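# Remove the box lid and set it top-up on table

## Task

Lift the lid from the box and set it down flat on the table, top side up, resting wholly on the table and clear of the box; at the end the box must stand upright with all of its contents still inside.

## Robot and tools

Robot: two arms, left_arm and right_arm, on opposite sides of a table. Each has a parallel gripper and a wrist camera. Base poses in the scene frame: left_arm at (-0.015, +0.449, +0.039) m, quat_wxyz (+0.709, 0, 0, -0.706). right_arm at (-0.009, -0.462, +0.039) m, quat_wxyz (+0.709, 0, 0, +0.705). The arm names do not match the image sides.

Frames: the scene frame has its origin at the table centre, +z up, and the table top at z = +0.020 m. left_arm stands on the +y side. Reported hand positions, orientations, velocities and targets are in the scene frame. Movement offsets are taken along each arm's own Hand target axes. On the gripper, +x runs along the fingers and the fingers close along y. end_effector_position is the point between the fingers, about 3-4 cm behind the tips. Only the last 1.5 cm of each finger pad is flat. Printed poses can be a few cm off, more so at long reach.

Row layout, used by execute_actions and move: 14 numbers, each in [-1, 1]. The first seven are left_arm's dx, dy, dz, rx, ry, rz, opening. The next seven are right_arm's, in the same order. Always send all 14, even if only one arm moves. The six pose numbers are offsets from that arm's Hand target as it was when the action or move began. They are not absolute. 1.0 equals 0.6 m, or 180 degrees for rx, ry, rz, which together form one rotation vector. Sending the same offset twice moves the arm twice as far. Six zeros ask the arm to return to its current Hand target. Opening is absolute: +1 is fully open (0.080 m), and empty fingers meet near -0.78. A 0 is a real command, so to leave a gripper alone, resend its present value. Going from fully open to closed takes at least about 0.6 s.

execute_actions(actions, cameras): actions is a list of actions. Each action is a list of up to 15 rows, one row per 1/30 s step. If there are fewer than 15 rows, the last row is held for the remaining steps. Every row counts from the pose at the start of that action. An empty list just returns the current state. cameras: omit, null or ["all"] for all cameras, [] for none. Valid names are cam_high, cam_left_wrist and cam_right_wrist, each 672x504. Any unknown name makes the call invalid.

move(target, speed, blend, opening_speed, blocking, cameras): drives the grippers in straight lines to the target. target is one 14-number row, or a list of up to 15 rows. Every row in the list is an offset from the same starting Hand targets, not from the row before. speed: path top speed in m/s, 0.002 to 2.4, default 0.25; rotation is capped at twice that in rad/s. Give one value, or one per target. blend: corner rounding in m for a list. opening_speed: rate of change of the opening, in scale units per second, at least 0.2. blocking=false returns after about 0.5 s while the motion continues. A move lasts at most 10 s. It does not avoid obstacles or the other arm. Faster moves lag, stray more and hit harder. Opening changes on later targets happen only after the arms come to rest. The move: line in the result reports the outcome. done means within 8 mm and 2 degrees. off_target, held, blocked (something stopped the gripper and it now holds in place) and fault are the other outcomes. limits=paced means a pose was clipped. limits=held means a check held back steps.

wait(seconds 0-10): lets time pass while holding the current commands. stop: brakes a running move. zoom_image(camera, region=[x0,y0,x1,y1]): enlarges part of a camera's latest image, up to 504x504 pixels. read_manual(section="licences"): licence text only. finished_scene(scene=1): ends the scene, cannot be undone.

Control notes: each step, the commanded orientation is clipped to within 32 degrees of the measured one. Friction and gravity can leave the gripper low, short or tilted. Check each result and correct with offsets. A later command, even all zeros, asks again for the missing distance. Keep paths away from an arm's own base, since that can flip the shoulder posture. The clearance check does not stop grippers from hitting each other. Avoid any collision or squeeze between the arms, including one gripper closing on the other's fingers; this can fail the scene.

Gripping: grip_measured uses the same scale as the opening command. To hold an object, command about 0.08 below the reading at first touch for full force. Readings may be about 1 mm off, and about 3 mm narrower under a firm squeeze.

Results also include Hand target, Tool commands, joint positions (the gripper's last value in metres), joint torques, external torque estimates, and step positions for action calls. 'within noise' means the arm is at rest.

Things to avoid: contact torque at a joint's limit stops that arm for 10 s. Limits in N m: waist 17.2, shoulder 21.3, elbow 21.3, wrist pitch 3.91, wrist yaw 3.76, wrist roll 3.67. A held load counts toward these. Long holds, stretched-out arms, or pushing toward unreachable poses heat the motors. MOTOR HOT appears at 50 °C; at 95 °C the arm is held for 30-60 s or goes limp. Do not drop anything, release parts while they are moving, slam, or push hard. An object falling off the table, or left off it, fails the task. Loose objects may get brief random pushes. When a push stalls against something, send the target back past the gripper to end it. Time spent thinking also advances the simulation.

Each tool is called after "Request:" as a command line: name --argument value for each argument, lists and objects as JSON in quotes; but a table of rows of numbers goes row by row, as --pt "numbers of a row", without its own name.

## Session

Request:
execute_actions --actions '[]'

Scene clock: 0.00 s.
left_arm: end_effector_position=(-0.1518, +0.2578, +0.2134) grip_measured=-0.350 end_effector_quat_wxyz=(+0.462, +0.241, +0.314, -0.793) | right_arm: end_effector_position=(+0.2035, -0.3195, +0.3677) grip_measured=+0.995 end_effector_quat_wxyz=(+0.907, -0.120, +0.038, +0.401)
Joint positions: left_arm=[-0.584 0.742 0.659 -0.658 0.064 -0.324 0.019] | right_arm=[-1.262 0.687 0.835 -0.339 -0.505 -0.285 0.08]
Joint velocities: within noise
Joint torques (N m): no reading
External joint torques (N m): no reading
Heat: left arm: hottest wrist yaw 32 °C (+0.0 °C/min); right arm: hottest wrist roll 30 °C (+0.0 °C/min).
Hand target: left_arm -0.1519, +0.2565, +0.2185; -0.462, -0.234, -0.310, +0.797 | right_arm +0.2021, -0.3204, +0.3747; +0.908, -0.120, +0.028, +0.400
Tool commands: left_gripper/opening=-0.350429 right_gripper/opening=+0.994644

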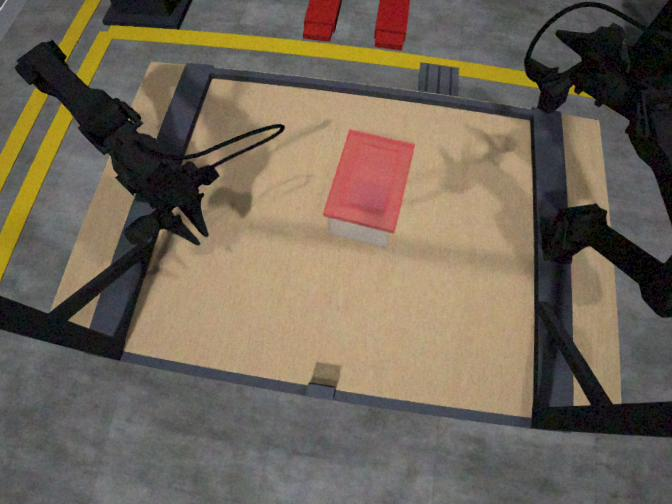

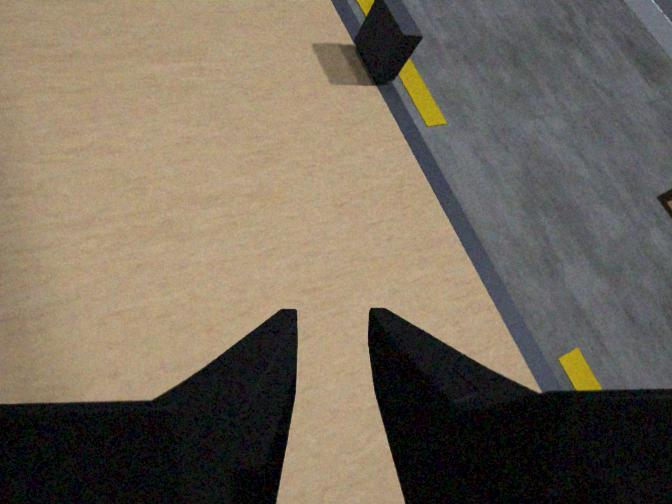

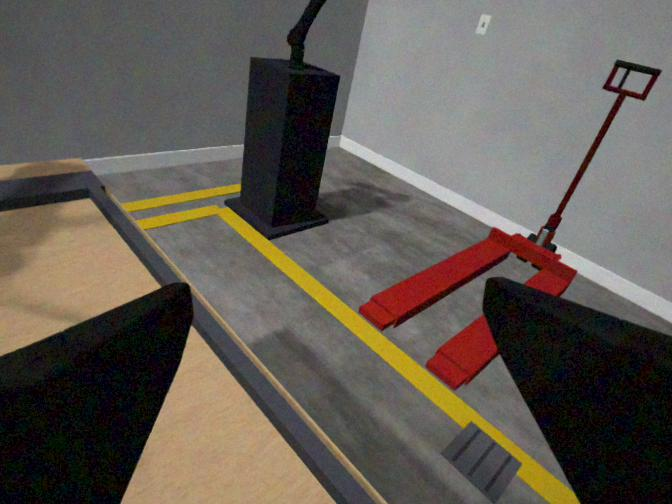

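Request:
zoom_image --camera "cam_high" --region '[290, 110, 450, 260]'

Scaled by 3.150.

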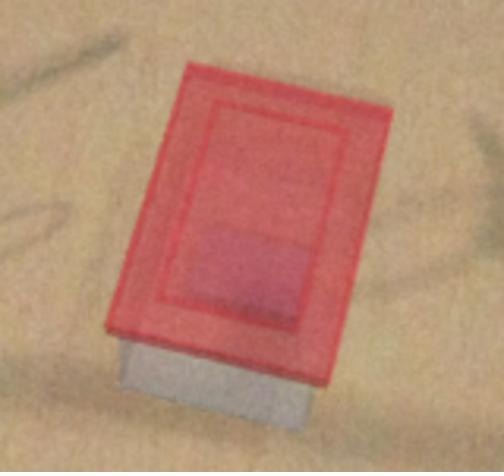

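Request:
move --target '[-0.138,0.312,0.065,-0.0196,-0.0367,0.155,0.6,0,0,0,0,0,0,0.99]'

Scene clock: 9.40 s.
left_arm: end_effector_position=(+0.0475, +0.2096, +0.2398) grip_measured=+0.597 end_effector_quat_wxyz=(+0.663, +0.244, +0.257, -0.659) | right_arm: end_effector_position=(+0.2035, -0.3195, +0.3677) grip_measured=+0.993 end_effector_quat_wxyz=(+0.907, -0.120, +0.038, +0.401)
Joint positions: left_arm=[0.453 0.849 0.794 -0.724 0.338 0.297 0.062] | right_arm=[-1.262 0.687 0.835 -0.339 -0.505 -0.285 0.08]
Joint velocities: within noise
Joint torques (N m): left_arm=[0.3 -1.52 7.27 1.79 0.36 0.23] | right_arm=[-0.01 -0.74 7.38 1.93 -0.08 0.04]
External joint torques (N m): left_arm=[0.29 0.06 0.76 0.41 0.21 0.23] | right_arm=[-0.02 -0.08 1.24 0.4 -0.02 0.03]
Heat: left arm: hottest wrist yaw 32 °C (+0.0 °C/min); right arm: hottest wrist roll 30 °C (+0.0 °C/min).
Hand target: left_arm +0.0482, +0.2066, +0.2482; +0.665, +0.242, +0.242, -0.664 | right_arm +0.2021, -0.3204, +0.3747; +0.908, -0.120, +0.028, +0.400
Off the commanded pose: left_arm 0.009 m, 2 deg | right_arm 0.007 m, 1 deg.
move: off_target (left_arm)

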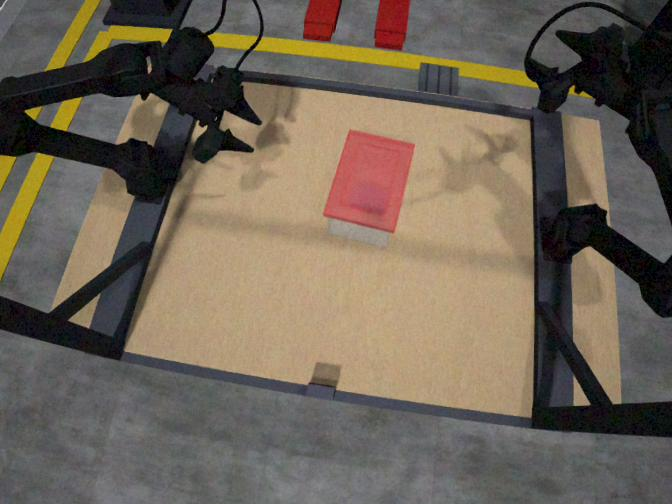

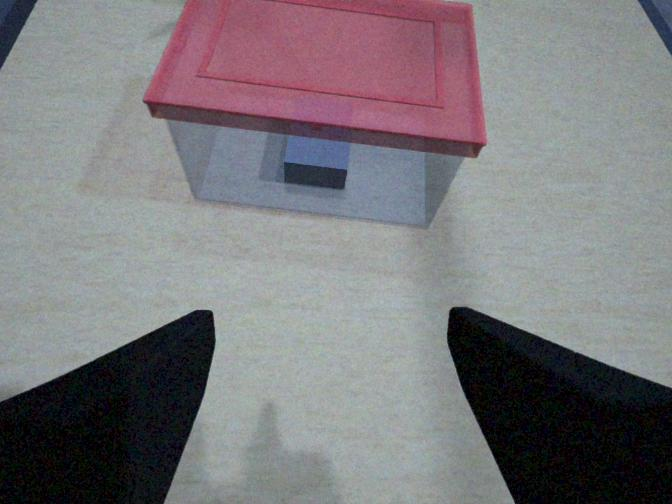

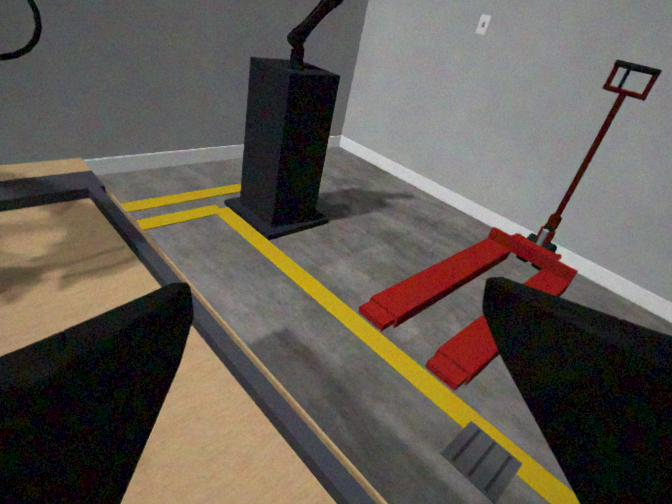

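Request:
zoom_image --camera "cam_left_wrist" --region '[130, 0, 500, 240]'

Scaled by 1.362.

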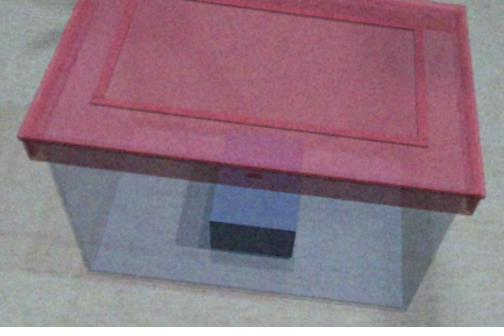

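Request:
move --target '[0.187,0.058,-0.0175,0.524,-0.1193,0.0396,0.6,0,0,0,0,0,0,0.99]'

Scene clock: 27.93 s.
left_arm: end_effector_position=(+0.0803, +0.1289, +0.1639) grip_measured=+0.597 end_effector_quat_wxyz=(+0.339, +0.548, -0.440, -0.625) | right_arm: end_effector_position=(+0.2035, -0.3195, +0.3677) grip_measured=+0.993 end_effector_quat_wxyz=(+0.907, -0.120, +0.038, +0.401)
Joint positions: left_arm=[0.576 1.314 0.478 0.309 0.693 1.914 0.062] | right_arm=[-1.262 0.687 0.835 -0.339 -0.505 -0.285 0.08]
Joint velocities: within noise
Joint torques (N m): left_arm=[0.29 -3.51 5.42 1.82 0.54 0.15] | right_arm=[-0.01 -0.74 7.38 1.93 -0.08 0.04]
External joint torques (N m): left_arm=[0.32 0.42 -0.4 0.41 0.31 0.2] | right_arm=[0 -0.1 1.23 0.4 -0.02 0.03]
Heat: left arm: hottest wrist pitch 35 °C (+15.0 °C/min); right arm: hottest wrist roll 30 °C (+0.0 °C/min).
Hand target: left_arm +0.0830, +0.1275, +0.1680; +0.341, +0.547, -0.447, -0.620 | right_arm +0.2021, -0.3204, +0.3747; +0.908, -0.120, +0.028, +0.400
Off the commanded pose: left_arm 0.005 m, 1 deg | right_arm 0.007 m, 1 deg.
move: done

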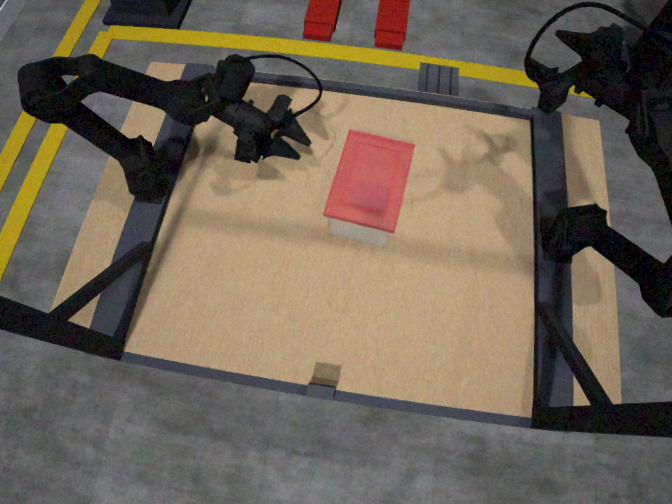

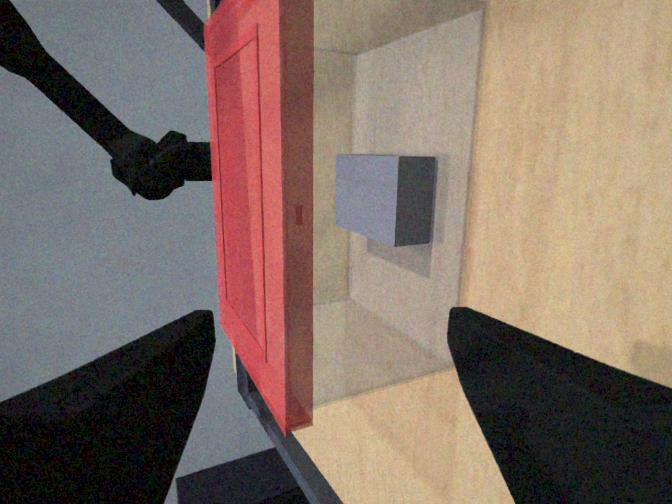

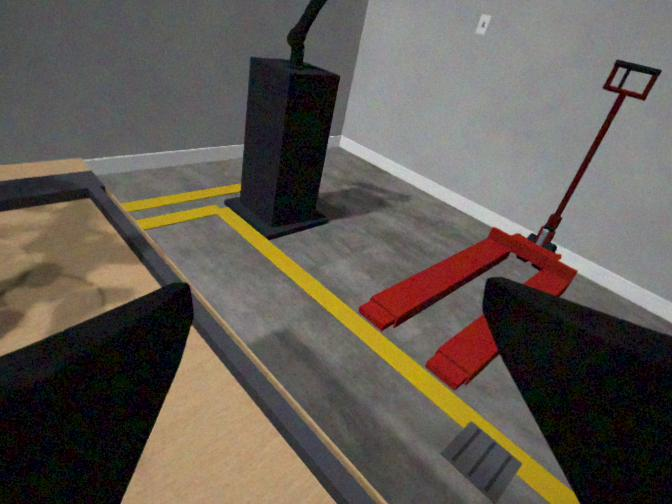

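Request:
move --target '[0.092,0.027,0.0,0,0,0,0.5,0,0,0,0,0,0,0.99]' --cameras '["cam_left_wrist","cam_high"]'

Scene clock: 32.07 s.
left_arm: end_effector_position=(+0.0707, +0.0754, +0.1566) grip_measured=+0.503 end_effector_quat_wxyz=(+0.335, +0.550, -0.443, -0.624) | right_arm: end_effector_position=(+0.2035, -0.3195, +0.3677) grip_measured=+0.993 end_effector_quat_wxyz=(+0.907, -0.120, +0.038, +0.401)
Joint positions: left_arm=[0.433 1.523 0.598 0.444 0.568 1.842 0.058] | right_arm=[-1.262 0.687 0.835 -0.339 -0.505 -0.285 0.08]
Joint velocities: within noise
Joint torques (N m): left_arm=[-0.29 -4.74 6.11 1.9 0.16 -0.28] | right_arm=[0.01 -0.75 7.38 1.94 -0.07 0.05]
External joint torques (N m): left_arm=[-0.31 0.52 0.48 0.42 -0.01 -0.23] | right_arm=[0 -0.09 1.25 0.41 -0.01 0.04]
Heat: left arm: hottest wrist pitch 36 °C (+15.0 °C/min); right arm: hottest wrist roll 30 °C (+0.0 °C/min).
Hand target: left_arm +0.0726, +0.0712, +0.1624; +0.341, +0.547, -0.447, -0.620 | right_arm +0.2021, -0.3204, +0.3747; +0.908, -0.120, +0.028, +0.400
Off the commanded pose: left_arm 0.007 m, 1 deg | right_arm 0.007 m, 1 deg.
move: done
Images, in order (width x height): cam_high 672x504, cam_left_wrist 672x504.

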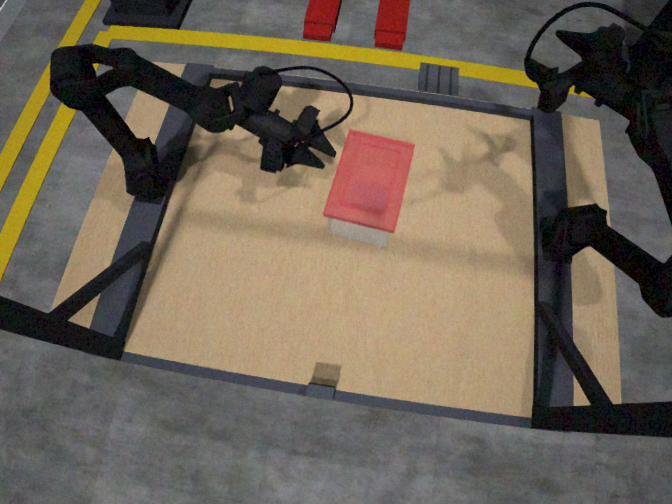

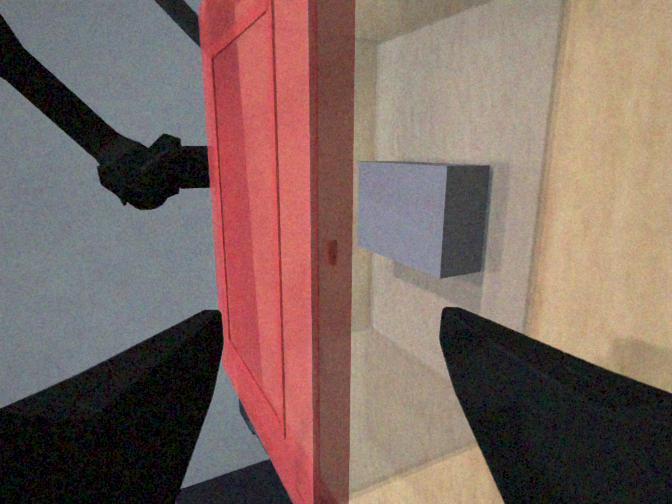

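Request:
move --target '[0.035,0.0,0.01,0,0,0,0.3,0,0,0,0,0,0,0.99]' --cameras '["cam_left_wrist"]' --speed 0.12

Request:
zoom_image --camera "cam_left_wrist" --region '[150, 180, 500, 440]'

Scene clock: 35.37 s.
left_arm: end_effector_position=(+0.0608, +0.0574, +0.1488) grip_measured=+0.303 end_effector_quat_wxyz=(+0.334, +0.550, -0.443, -0.624) | right_arm: end_effector_position=(+0.2035, -0.3195, +0.3677) grip_measured=+0.993 end_effector_quat_wxyz=(+0.907, -0.120, +0.038, +0.401)
Joint positions: left_arm=[0.373 1.598 0.627 0.505 0.516 1.811 0.049] | right_arm=[-1.262 0.687 0.835 -0.339 -0.505 -0.285 0.08]
Joint velocities: within noise
Joint torques (N m): left_arm=[-0.19 -5.11 5.96 1.92 0.14 -0.27] | right_arm=[0.02 -0.75 7.39 1.93 -0.08 0.05]
External joint torques (N m): left_arm=[-0.2 0.62 0.4 0.4 -0.02 -0.22] | right_arm=[0.02 -0.06 1.24 0.4 -0.02 0.03]
Heat: left arm: hottest wrist pitch 36 °C (+13.6 °C/min); right arm: hottest wrist roll 30 °C (+0.0 °C/min).
Hand target: left_arm +0.0632, +0.0531, +0.1545; +0.341, +0.547, -0.447, -0.620 | right_arm +0.2021, -0.3204, +0.3747; +0.908, -0.120, +0.028, +0.400
Off the commanded pose: left_arm 0.008 m, 1 deg | right_arm 0.007 m, 1 deg.
move: done
Images, in order (width x height): cam_left_wrist 672x504.

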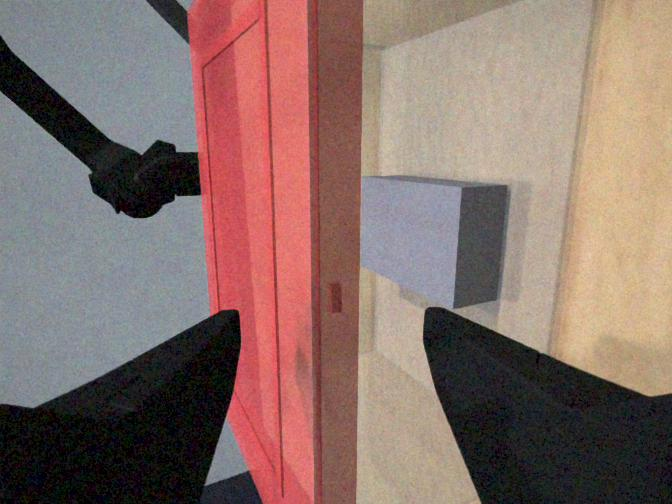

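Scaled by 1.440.

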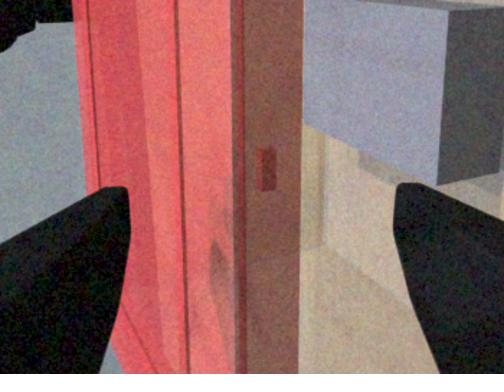

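Request:
move --target '[0.0155,0.003,0.008,0,0,0,0.1,0,0,0,0,0,0,0.99]' --cameras '["cam_left_wrist"]' --speed 0.08

Request:
zoom_image --camera "cam_left_wrist" --region '[150, 180, 500, 440]'

Scene clock: 41.07 s.
left_arm: end_effector_position=(+0.0543, +0.0494, +0.1467) grip_measured=+0.103 end_effector_quat_wxyz=(+0.333, +0.550, -0.443, -0.625) | right_arm: end_effector_position=(+0.2035, -0.3195, +0.3677) grip_measured=+0.993 end_effector_quat_wxyz=(+0.907, -0.120, +0.038, +0.401)
Joint positions: left_arm=[0.341 1.624 0.642 0.522 0.487 1.796 0.04] | right_arm=[-1.262 0.687 0.835 -0.339 -0.505 -0.285 0.08]
Joint velocities: within noise
Joint torques (N m): left_arm=[-0.19 -5.28 5.92 1.94 0.12 -0.27] | right_arm=[0 -0.73 7.37 1.94 -0.07 0.04]
External joint torques (N m): left_arm=[-0.14 0.6 0.48 0.42 -0.04 -0.23] | right_arm=[-0.02 -0.07 1.28 0.42 -0.01 0.03]
Heat: left arm: hottest wrist pitch 36 °C (+11.7 °C/min); right arm: hottest wrist roll 30 °C (+0.0 °C/min).
Hand target: left_arm +0.0568, +0.0448, +0.1527; +0.341, +0.547, -0.447, -0.620 | right_arm +0.2021, -0.3204, +0.3747; +0.908, -0.120, +0.028, +0.400
Off the commanded pose: left_arm 0.008 m, 1 deg | right_arm 0.007 m, 1 deg.
move: done
Images, in order (width x height): cam_left_wrist 672x504.

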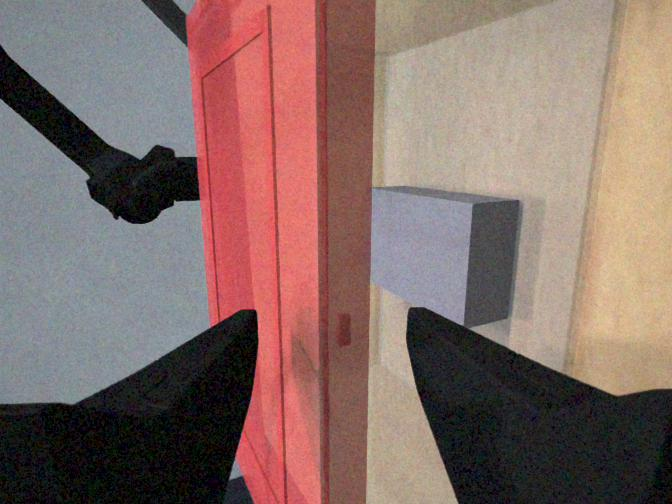

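Scaled by 1.440.

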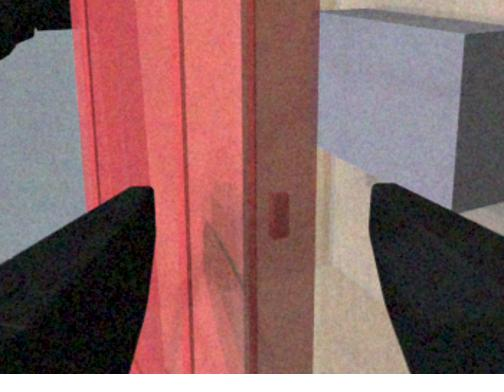

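Request:
move --target '[0.007,-0.005,0.004,0,0,0,-0.25,0,0,0,0,0,0,0.99]' --cameras '["cam_left_wrist"]' --speed 0.08 --opening_speed 0.6

Request:
zoom_image --camera "cam_left_wrist" --region '[150, 180, 500, 440]'

Scene clock: 43.77 s.
left_arm: end_effector_position=(+0.0560, +0.0470, +0.1438) grip_measured=-0.244 end_effector_quat_wxyz=(+0.337, +0.553, -0.441, -0.622) | right_arm: end_effector_position=(+0.2035, -0.3195, +0.3677) grip_measured=+0.993 end_effector_quat_wxyz=(+0.907, -0.120, +0.038, +0.401)
Joint positions: left_arm=[0.34 1.643 0.642 0.547 0.476 1.791 0.024] | right_arm=[-1.262 0.687 0.835 -0.339 -0.505 -0.285 0.08]
Joint velocities: within noise
Joint torques (N m): left_arm=[-0.3 -5.32 5.47 1.98 0.11 -0.27] | right_arm=[0 -0.75 7.37 1.93 -0.08 0.04]
External joint torques (N m): left_arm=[-0.32 0.65 0.05 0.45 -0.04 -0.23] | right_arm=[0.01 -0.11 1.27 0.41 -0.02 0.03]
Heat: left arm: hottest wrist pitch 36 °C (+11.0 °C/min); right arm: hottest wrist pitch 30 °C (+5.5 °C/min).
Hand target: left_arm +0.0539, +0.0425, +0.1484; +0.341, +0.547, -0.447, -0.620 | right_arm +0.2021, -0.3204, +0.3747; +0.908, -0.120, +0.028, +0.400
Off the commanded pose: left_arm 0.007 m, 1 deg | right_arm 0.007 m, 1 deg.
move: done
Images, in order (width x height): cam_left_wrist 672x504.

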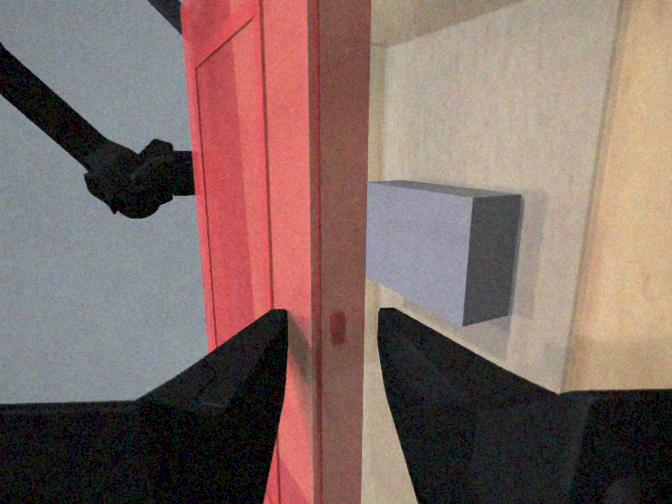

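Scaled by 1.440.

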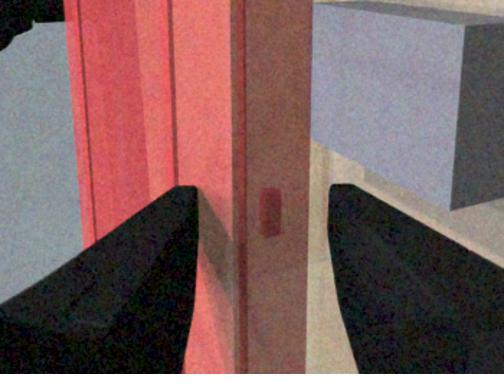

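Request:
move --target '[0.012,-0.003,0.0,0,0,0,-0.43,0,0,0,0,0,0,0.99]' --cameras '["cam_left_wrist"]' --speed 0.08 --opening_speed 0.6

Request:
zoom_image --camera "cam_left_wrist" --region '[150, 180, 500, 440]'

Scene clock: 46.43 s.
left_arm: end_effector_position=(+0.0556, +0.0406, +0.1451) grip_measured=-0.415 end_effector_quat_wxyz=(+0.341, +0.550, -0.447, -0.617) | right_arm: end_effector_position=(+0.2035, -0.3195, +0.3677) grip_measured=+0.993 end_effector_quat_wxyz=(+0.907, -0.120, +0.038, +0.401)
Joint positions: left_arm=[0.332 1.666 0.656 0.576 0.472 1.785 0.016] | right_arm=[-1.262 0.687 0.835 -0.339 -0.505 -0.285 0.08]
Joint velocities: within noise
Joint torques (N m): left_arm=[-0.55 -4.29 5.43 1.58 -0.05 -0.26] | right_arm=[-0.02 -0.74 7.4 1.93 -0.07 0.03]
External joint torques (N m): left_arm=[-0.6 1.81 0.01 0.04 -0.18 -0.22] | right_arm=[-0.01 -0.09 1.28 0.4 -0.02 0.02]
Heat: left arm: hottest wrist pitch 36 °C (+10.3 °C/min); right arm: hottest wrist pitch 30 °C (+5.2 °C/min).
Hand target: left_arm +0.0528, +0.0366, +0.1440; +0.341, +0.547, -0.447, -0.620 | right_arm +0.2021, -0.3204, +0.3747; +0.908, -0.120, +0.028, +0.400
Off the commanded pose: left_arm 0.005 m, 0 deg | right_arm 0.007 m, 1 deg.
move: done
Images, in order (width x height): cam_left_wrist 672x504.

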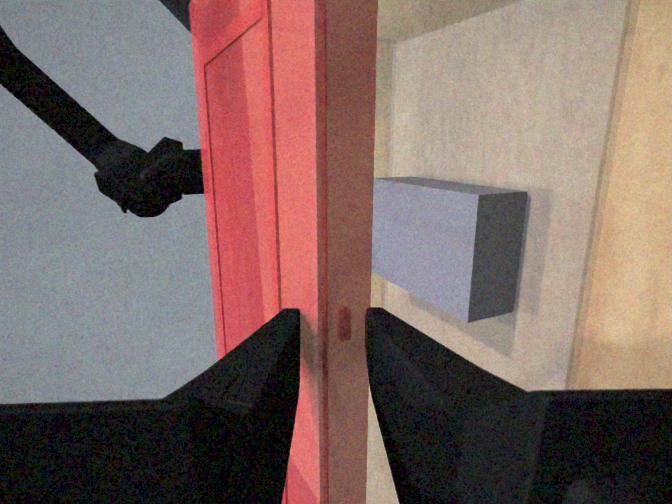

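Scaled by 1.440.

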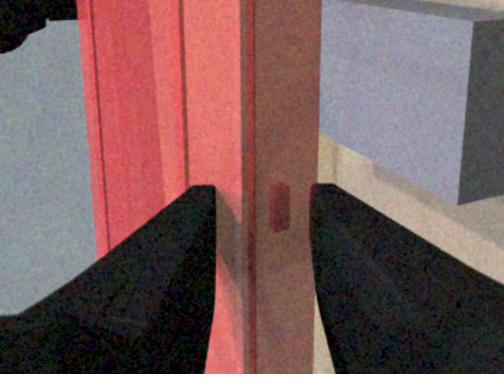

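Request:
move --pt "-0.034 0.0 0.0 0 0 0 0.0 0 0 0 0 0 0 0.99" --pt "-0.034 -0.0187 0.0 0 0 0.083 0.0 0 0 0 0 0 0 0.99" --cameras '["cam_left_wrist"]' --speed 0.12

Request:
zoom_image --camera "cam_left_wrist" --region '[150, 180, 500, 440]'

Scene clock: 51.33 s.
left_arm: end_effector_position=(+0.0548, +0.0585, +0.1410) grip_measured=-0.003 end_effector_quat_wxyz=(+0.414, +0.488, -0.516, -0.570) | right_arm: end_effector_position=(+0.2035, -0.3195, +0.3677) grip_measured=+0.993 end_effector_quat_wxyz=(+0.907, -0.120, +0.038, +0.401)
Joint positions: left_arm=[0.373 1.827 0.463 1.212 0.556 1.659 0.035] | right_arm=[-1.262 0.687 0.835 -0.339 -0.505 -0.285 0.08]
Joint velocities: within noise
Joint torques (N m): left_arm=[0.33 -5.2 2.77 1.99 0.26 -0.27] | right_arm=[0 -0.77 7.38 1.93 -0.07 0.03]
External joint torques (N m): left_arm=[0.29 0.62 -1.16 0.43 0.2 -0.22] | right_arm=[0.01 -0.12 1.25 0.4 -0.02 0.02]
Heat: left arm: hottest wrist pitch 36 °C (+9.4 °C/min); right arm: hottest wrist pitch 30 °C (+4.7 °C/min).
Hand target: left_arm +0.0570, +0.0594, +0.1412; +0.419, +0.485, -0.514, -0.570 | right_arm +0.2021, -0.3204, +0.3747; +0.908, -0.120, +0.028, +0.400
Off the commanded pose: left_arm 0.002 m, 1 deg | right_arm 0.007 m, 1 deg.
move: done
Images, in order (width x height): cam_left_wrist 672x504.

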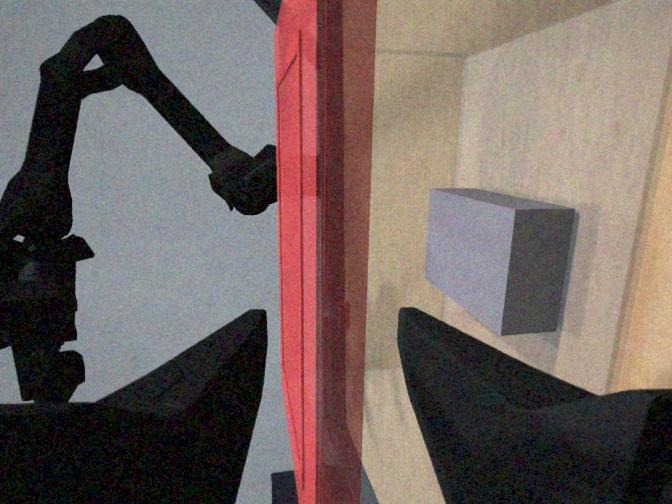

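Scaled by 1.440.

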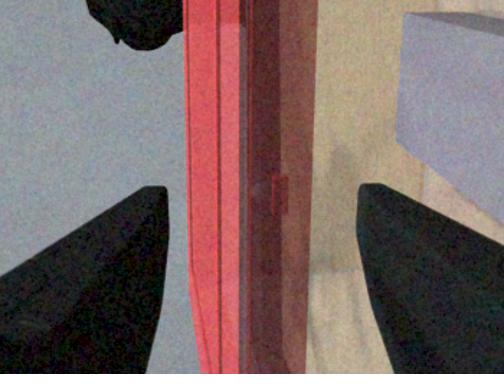

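Request:
move --pt "0.0 -0.005 0.0 0 0 0 -0.25 0 0 0 0 0 0 0.99" --pt "0.033 -0.005 0.0 0 0 0 -0.25 0 0 0 0 0 0 0.99" --cameras '["cam_left_wrist"]' --speed 0.08

Request:
zoom_image --camera "cam_left_wrist" --region '[150, 180, 500, 440]'

Scene clock: 54.77 s.
left_arm: end_effector_position=(+0.0551, +0.0451, +0.1336) grip_measured=-0.247 end_effector_quat_wxyz=(+0.417, +0.489, -0.512, -0.570) | right_arm: end_effector_position=(+0.2035, -0.3195, +0.3677) grip_measured=+0.993 end_effector_quat_wxyz=(+0.907, -0.120, +0.038, +0.401)
Joint positions: left_arm=[0.353 1.893 0.509 1.232 0.53 1.651 0.024] | right_arm=[-1.262 0.687 0.835 -0.339 -0.505 -0.285 0.08]
Joint velocities: within noise
Joint torques (N m): left_arm=[-0.37 -5.22 4.51 1.22 -0.04 -0.28] | right_arm=[0 -0.73 7.39 1.93 -0.07 0.04]
External joint torques (N m): left_arm=[-0.37 0.98 0.67 -0.35 -0.09 -0.23] | right_arm=[0.01 -0.08 1.29 0.41 -0.01 0.03]
Heat: left arm: hottest wrist pitch 37 °C (+9.9 °C/min); right arm: hottest elbow 30 °C (+5.5 °C/min).
Hand target: left_arm +0.0535, +0.0404, +0.1358; +0.419, +0.485, -0.514, -0.570 | right_arm +0.2021, -0.3204, +0.3747; +0.908, -0.120, +0.028, +0.400
Off the commanded pose: left_arm 0.005 m, 1 deg | right_arm 0.007 m, 1 deg.
move: done
Images, in order (width x height): cam_left_wrist 672x504.

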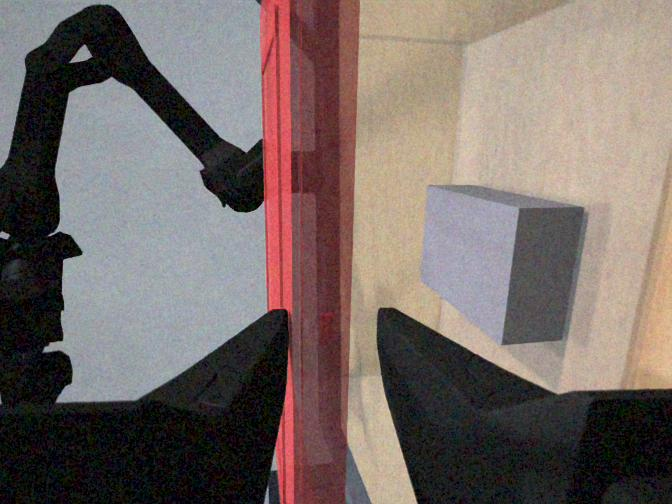

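Scaled by 1.440.

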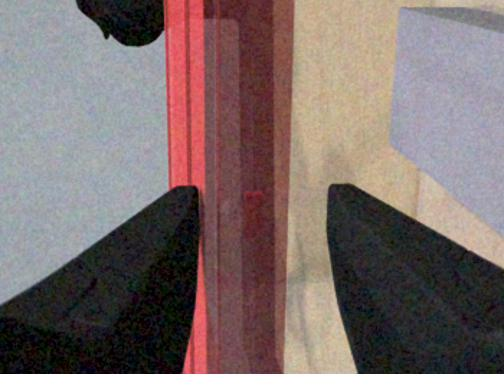

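Request:
move --pt "-0.013 0.0045 0.0 0 0 0 -0.1 0 0 0 0 0 0 0.99" --pt "0.017 0.0045 0.0 0 0 0 -0.1 0 0 0 0 0 0 0.99" --cameras '["cam_left_wrist"]' --speed 0.08

Request:
zoom_image --camera "cam_left_wrist" --region '[150, 180, 500, 440]'

Scene clock: 58.93 s.
left_arm: end_effector_position=(+0.0550, +0.0354, +0.1340) grip_measured=-0.103 end_effector_quat_wxyz=(+0.418, +0.491, -0.510, -0.569) | right_arm: end_effector_position=(+0.2035, -0.3195, +0.3677) grip_measured=+0.993 end_effector_quat_wxyz=(+0.907, -0.120, +0.038, +0.401)
Joint positions: left_arm=[0.338 1.908 0.545 1.209 0.509 1.648 0.03] | right_arm=[-1.262 0.687 0.835 -0.339 -0.505 -0.285 0.08]
Joint velocities: within noise
Joint torques (N m): left_arm=[-0.53 -5.5 4.74 1.24 -0.05 -0.28] | right_arm=[0.01 -0.78 7.4 1.93 -0.08 0.05]
External joint torques (N m): left_arm=[-0.52 0.86 0.85 -0.32 -0.1 -0.23] | right_arm=[0.01 -0.15 1.26 0.39 -0.02 0.03]
Heat: left arm: hottest wrist pitch 36 °C (+8.1 °C/min); right arm: hottest elbow 30 °C (+5.1 °C/min).
Hand target: left_arm +0.0516, +0.0301, +0.1373; +0.419, +0.485, -0.514, -0.570 | right_arm +0.2021, -0.3204, +0.3747; +0.908, -0.120, +0.028, +0.400
Off the commanded pose: left_arm 0.007 m, 1 deg | right_arm 0.007 m, 1 deg.
move: done
Images, in order (width x height): cam_left_wrist 672x504.

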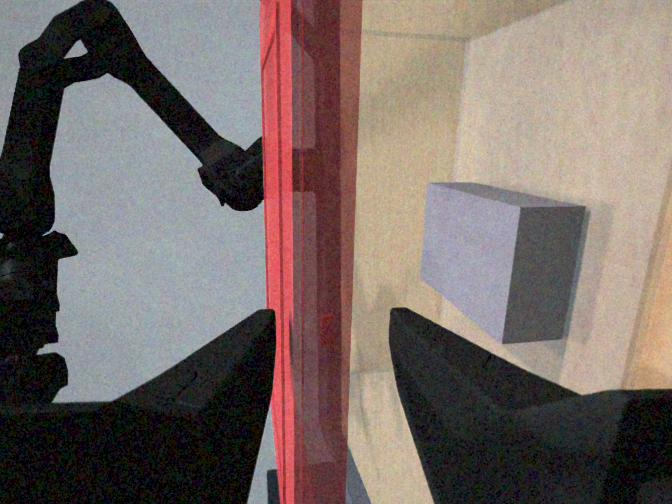

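Scaled by 1.440.

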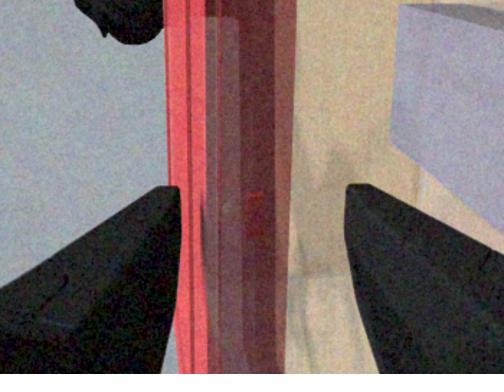

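Request:
move --pt "-0.013 0.0045 0.0 0 0 0 -0.1 0 0 0 0 0 0 0.99" --pt "-0.009 0.0045 0.0 0 0 0 -0.35 0 0 0 0 0 0 0.99" --cameras '["cam_left_wrist"]' --speed 0.08

Request:
zoom_image --camera "cam_left_wrist" --region '[150, 180, 500, 440]'

Scene clock: 62.90 s.
left_arm: end_effector_position=(+0.0546, +0.0366, +0.1353) grip_measured=-0.345 end_effector_quat_wxyz=(+0.417, +0.490, -0.510, -0.571) | right_arm: end_effector_position=(+0.2035, -0.3195, +0.3677) grip_measured=+0.993 end_effector_quat_wxyz=(+0.907, -0.120, +0.038, +0.401)
Joint positions: left_arm=[0.34 1.897 0.542 1.198 0.513 1.648 0.019] | right_arm=[-1.262 0.687 0.835 -0.339 -0.505 -0.285 0.08]
Joint velocities: within noise
Joint torques (N m): left_arm=[0 -7.4 3.47 1.26 0.14 -0.24] | right_arm=[-0.02 -0.76 7.37 1.93 -0.07 0.05]
External joint torques (N m): left_arm=[0.02 -1 -0.51 -0.32 0.08 -0.18] | right_arm=[-0.04 -0.14 1.26 0.41 -0.01 0.03]
Heat: left arm: hottest wrist pitch 36 °C (+7.0 °C/min); right arm: hottest elbow 30 °C (+5.0 °C/min).
Hand target: left_arm +0.0525, +0.0351, +0.1406; +0.419, +0.485, -0.514, -0.570 | right_arm +0.2021, -0.3204, +0.3747; +0.908, -0.120, +0.028, +0.400
Off the commanded pose: left_arm 0.006 m, 1 deg | right_arm 0.007 m, 1 deg.
move: done
Images, in order (width x height): cam_left_wrist 672x504.

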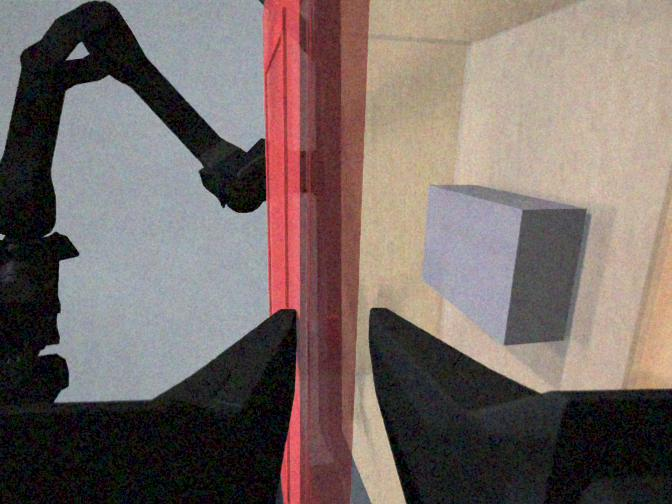

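Scaled by 1.440.

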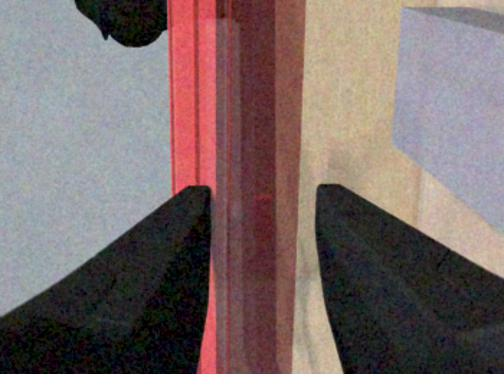

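Request:
move --target '[0.001,0.0015,0,0,0,0,-0.62,0,0,0,0,0,0,0.99]' --cameras '["cam_left_wrist"]' --opening_speed 0.4

Request:
zoom_image --camera "cam_left_wrist" --region '[150, 180, 500, 440]'

Scene clock: 64.97 s.
left_arm: end_effector_position=(+0.0541, +0.0366, +0.1371) grip_measured=-0.495 end_effector_quat_wxyz=(+0.417, +0.489, -0.512, -0.570) | right_arm: end_effector_position=(+0.2035, -0.3195, +0.3677) grip_measured=+0.993 end_effector_quat_wxyz=(+0.907, -0.120, +0.038, +0.401)
Joint positions: left_arm=[0.34 1.893 0.542 1.198 0.516 1.648 0.013] | right_arm=[-1.262 0.687 0.835 -0.339 -0.505 -0.285 0.08]
Joint velocities: within noise
Joint torques (N m): left_arm=[-0.11 -7.11 3.8 0.9 0.09 -0.25] | right_arm=[-0.01 -0.73 7.39 1.94 -0.07 0.04]
External joint torques (N m): left_arm=[-0.16 -0.79 -0.17 -0.66 0.04 -0.19] | right_arm=[-0.01 -0.07 1.23 0.4 -0.02 0.03]
Heat: left arm: hottest wrist pitch 35 °C (+5.0 °C/min); right arm: hottest elbow 30 °C (+4.0 °C/min).
Hand target: left_arm +0.0524, +0.0344, +0.1414; +0.419, +0.485, -0.514, -0.570 | right_arm +0.2021, -0.3204, +0.3747; +0.908, -0.120, +0.028, +0.400
Off the commanded pose: left_arm 0.005 m, 1 deg | right_arm 0.007 m, 1 deg.
move: done
Images, in order (width x height): cam_left_wrist 672x504.

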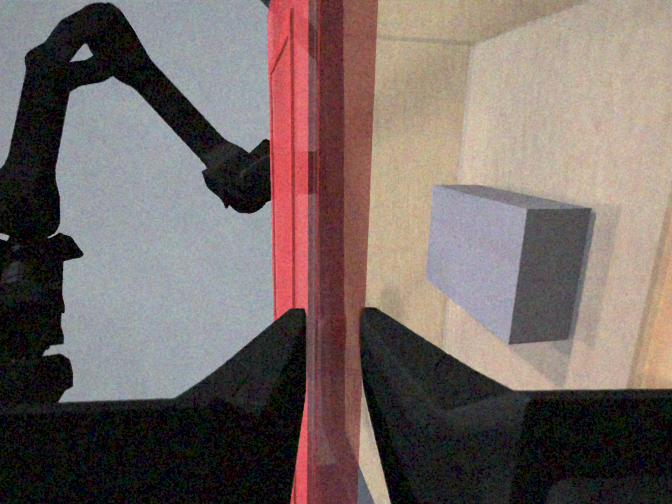

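Scaled by 1.440.

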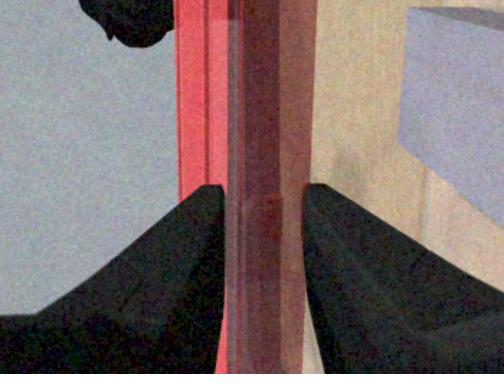

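Request:
move --pt "0 0 0 0 0 0 -0.78 0 0 0 0 0 0 0.99" --pt "-0.007 0.055 0 0 0 0 -0.78 0 0 0 0 0 0 0.99" --speed 0.06

Scene clock: 67.83 s.
left_arm: end_effector_position=(+0.0522, +0.0406, +0.1492) grip_measured=-0.495 end_effector_quat_wxyz=(+0.408, +0.496, -0.490, -0.590) | right_arm: end_effector_position=(+0.2035, -0.3195, +0.3677) grip_measured=+0.993 end_effector_quat_wxyz=(+0.907, -0.120, +0.038, +0.401)
Joint positions: left_arm=[0.337 1.773 0.552 1.007 0.51 1.648 0.013] | right_arm=[-1.262 0.687 0.835 -0.339 -0.505 -0.285 0.08]
Joint velocities: within noise
Joint torques (N m): left_arm=[-0.04 -10.36 6.23 1.96 0.24 -0.24] | right_arm=[-0.01 -0.77 7.38 1.93 -0.07 0.03]
External joint torques (N m): left_arm=[-0.06 -4.3 1.65 0.39 0.16 -0.19] | right_arm=[0 -0.12 1.26 0.4 -0.01 0.02]
Heat: left arm: hottest wrist pitch 35 °C (+5.0 °C/min); right arm: hottest wrist pitch 31 °C (+4.0 °C/min).
Hand target: left_arm +0.0525, +0.0345, +0.1747; +0.419, +0.485, -0.514, -0.570 | right_arm +0.2021, -0.3204, +0.3747; +0.908, -0.120, +0.028, +0.400
Off the commanded pose: left_arm 0.026 m, 4 deg | right_arm 0.007 m, 1 deg.
move: off_target (left_arm)

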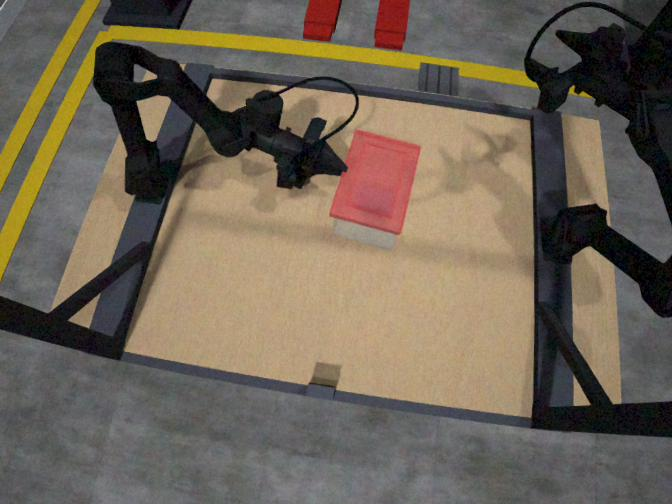

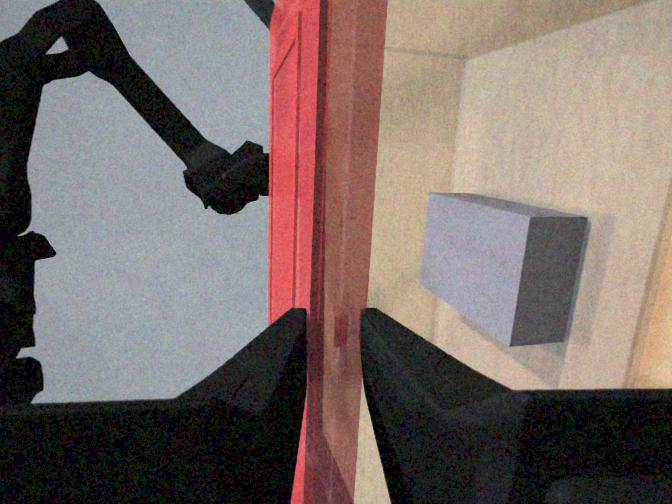

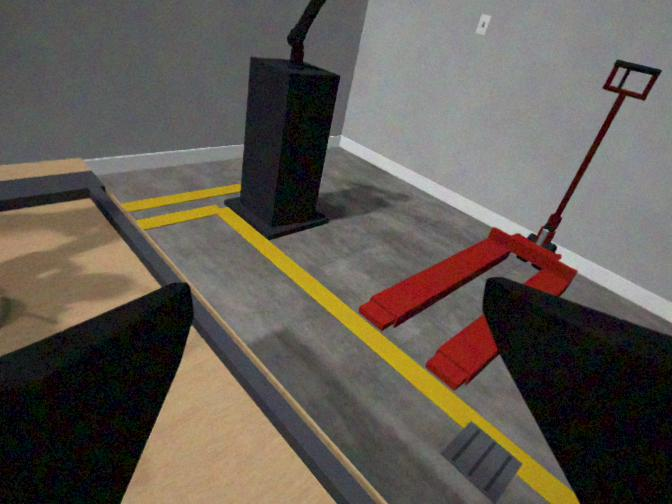

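Request:
zoom_image --camera "cam_high" --region '[290, 110, 450, 260]'

Request:
zoom_image --camera "cam_left_wrist" --region '[200, 0, 672, 500]'

Scaled by 3.150.

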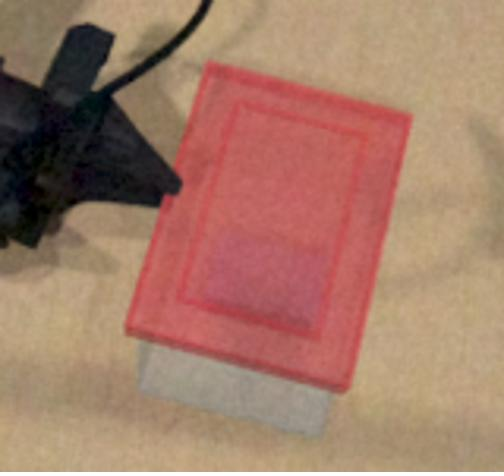

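Scaled by 1.008.

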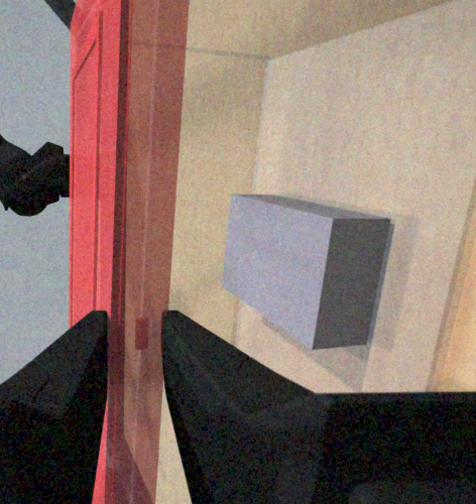

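Request:
move --target '[-0.004,0.03,0,0,0,0.01,-0.85,0,0,0,0,0,0,0.99]' --speed 0.05

Request:
zoom_image --camera "cam_high" --region '[290, 110, 450, 260]'

Scene clock: 73.83 s.
left_arm: end_effector_position=(+0.0491, +0.0418, +0.1580) grip_measured=-0.495 end_effector_quat_wxyz=(+0.410, +0.492, -0.491, -0.591) | right_arm: end_effector_position=(+0.2035, -0.3195, +0.3677) grip_measured=+0.993 end_effector_quat_wxyz=(+0.907, -0.120, +0.038, +0.401)
Joint positions: left_arm=[0.33 1.735 0.552 0.976 0.51 1.638 0.013] | right_arm=[-1.262 0.687 0.835 -0.339 -0.505 -0.285 0.08]
Joint velocities: within noise
Joint torques (N m): left_arm=[0.03 -11.5 7.3 2.54 0.37 -0.4] | right_arm=[0.01 -0.73 7.4 1.93 -0.08 0.05]
External joint torques (N m): left_arm=[0 -5.55 2.56 0.97 0.3 -0.35] | right_arm=[0.01 -0.1 1.26 0.4 -0.02 0.04]
Heat: left arm: hottest wrist pitch 37 °C (+5.0 °C/min); right arm: hottest elbow 31 °C (+4.0 °C/min).
Hand target: left_arm +0.0525, +0.0346, +0.1928; -0.427, -0.477, +0.522, +0.564 | right_arm +0.2021, -0.3204, +0.3747; +0.908, -0.120, +0.028, +0.400
Off the commanded pose: left_arm 0.036 m, 5 deg | right_arm 0.007 m, 1 deg.
move: off_target (left_arm)

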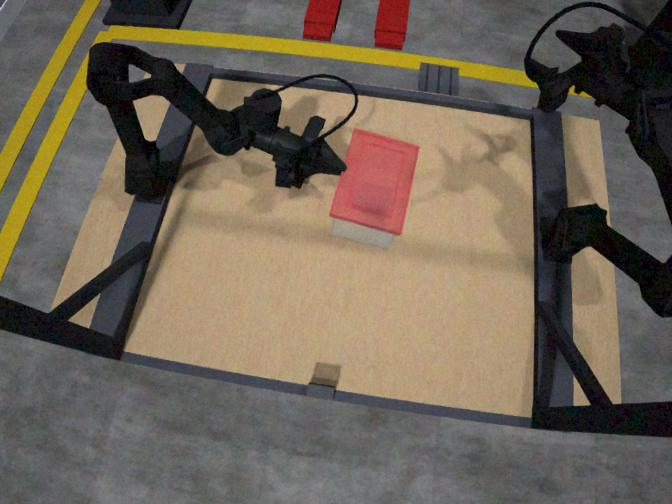

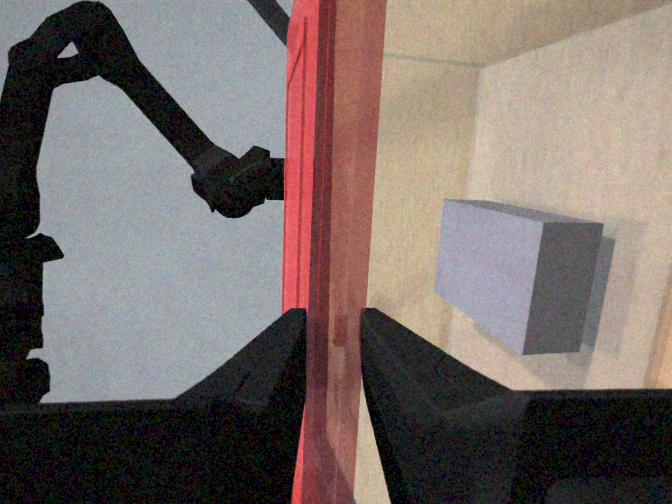

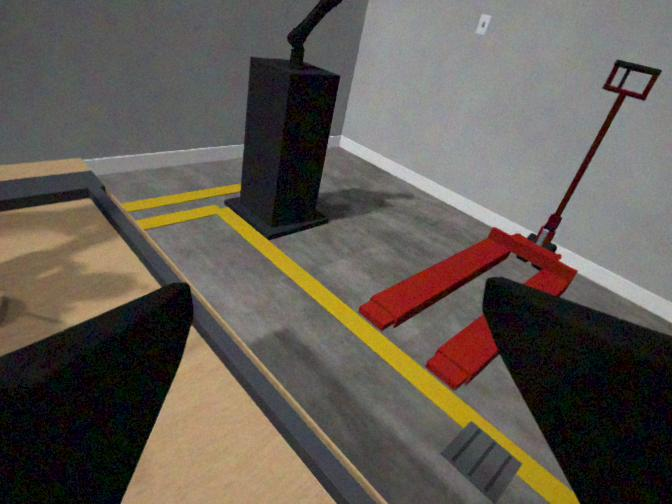

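Scaled by 3.150.

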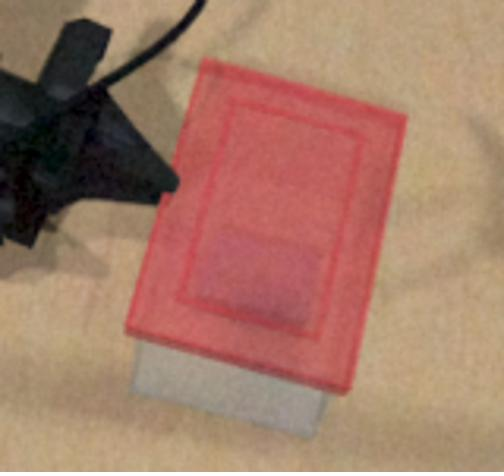

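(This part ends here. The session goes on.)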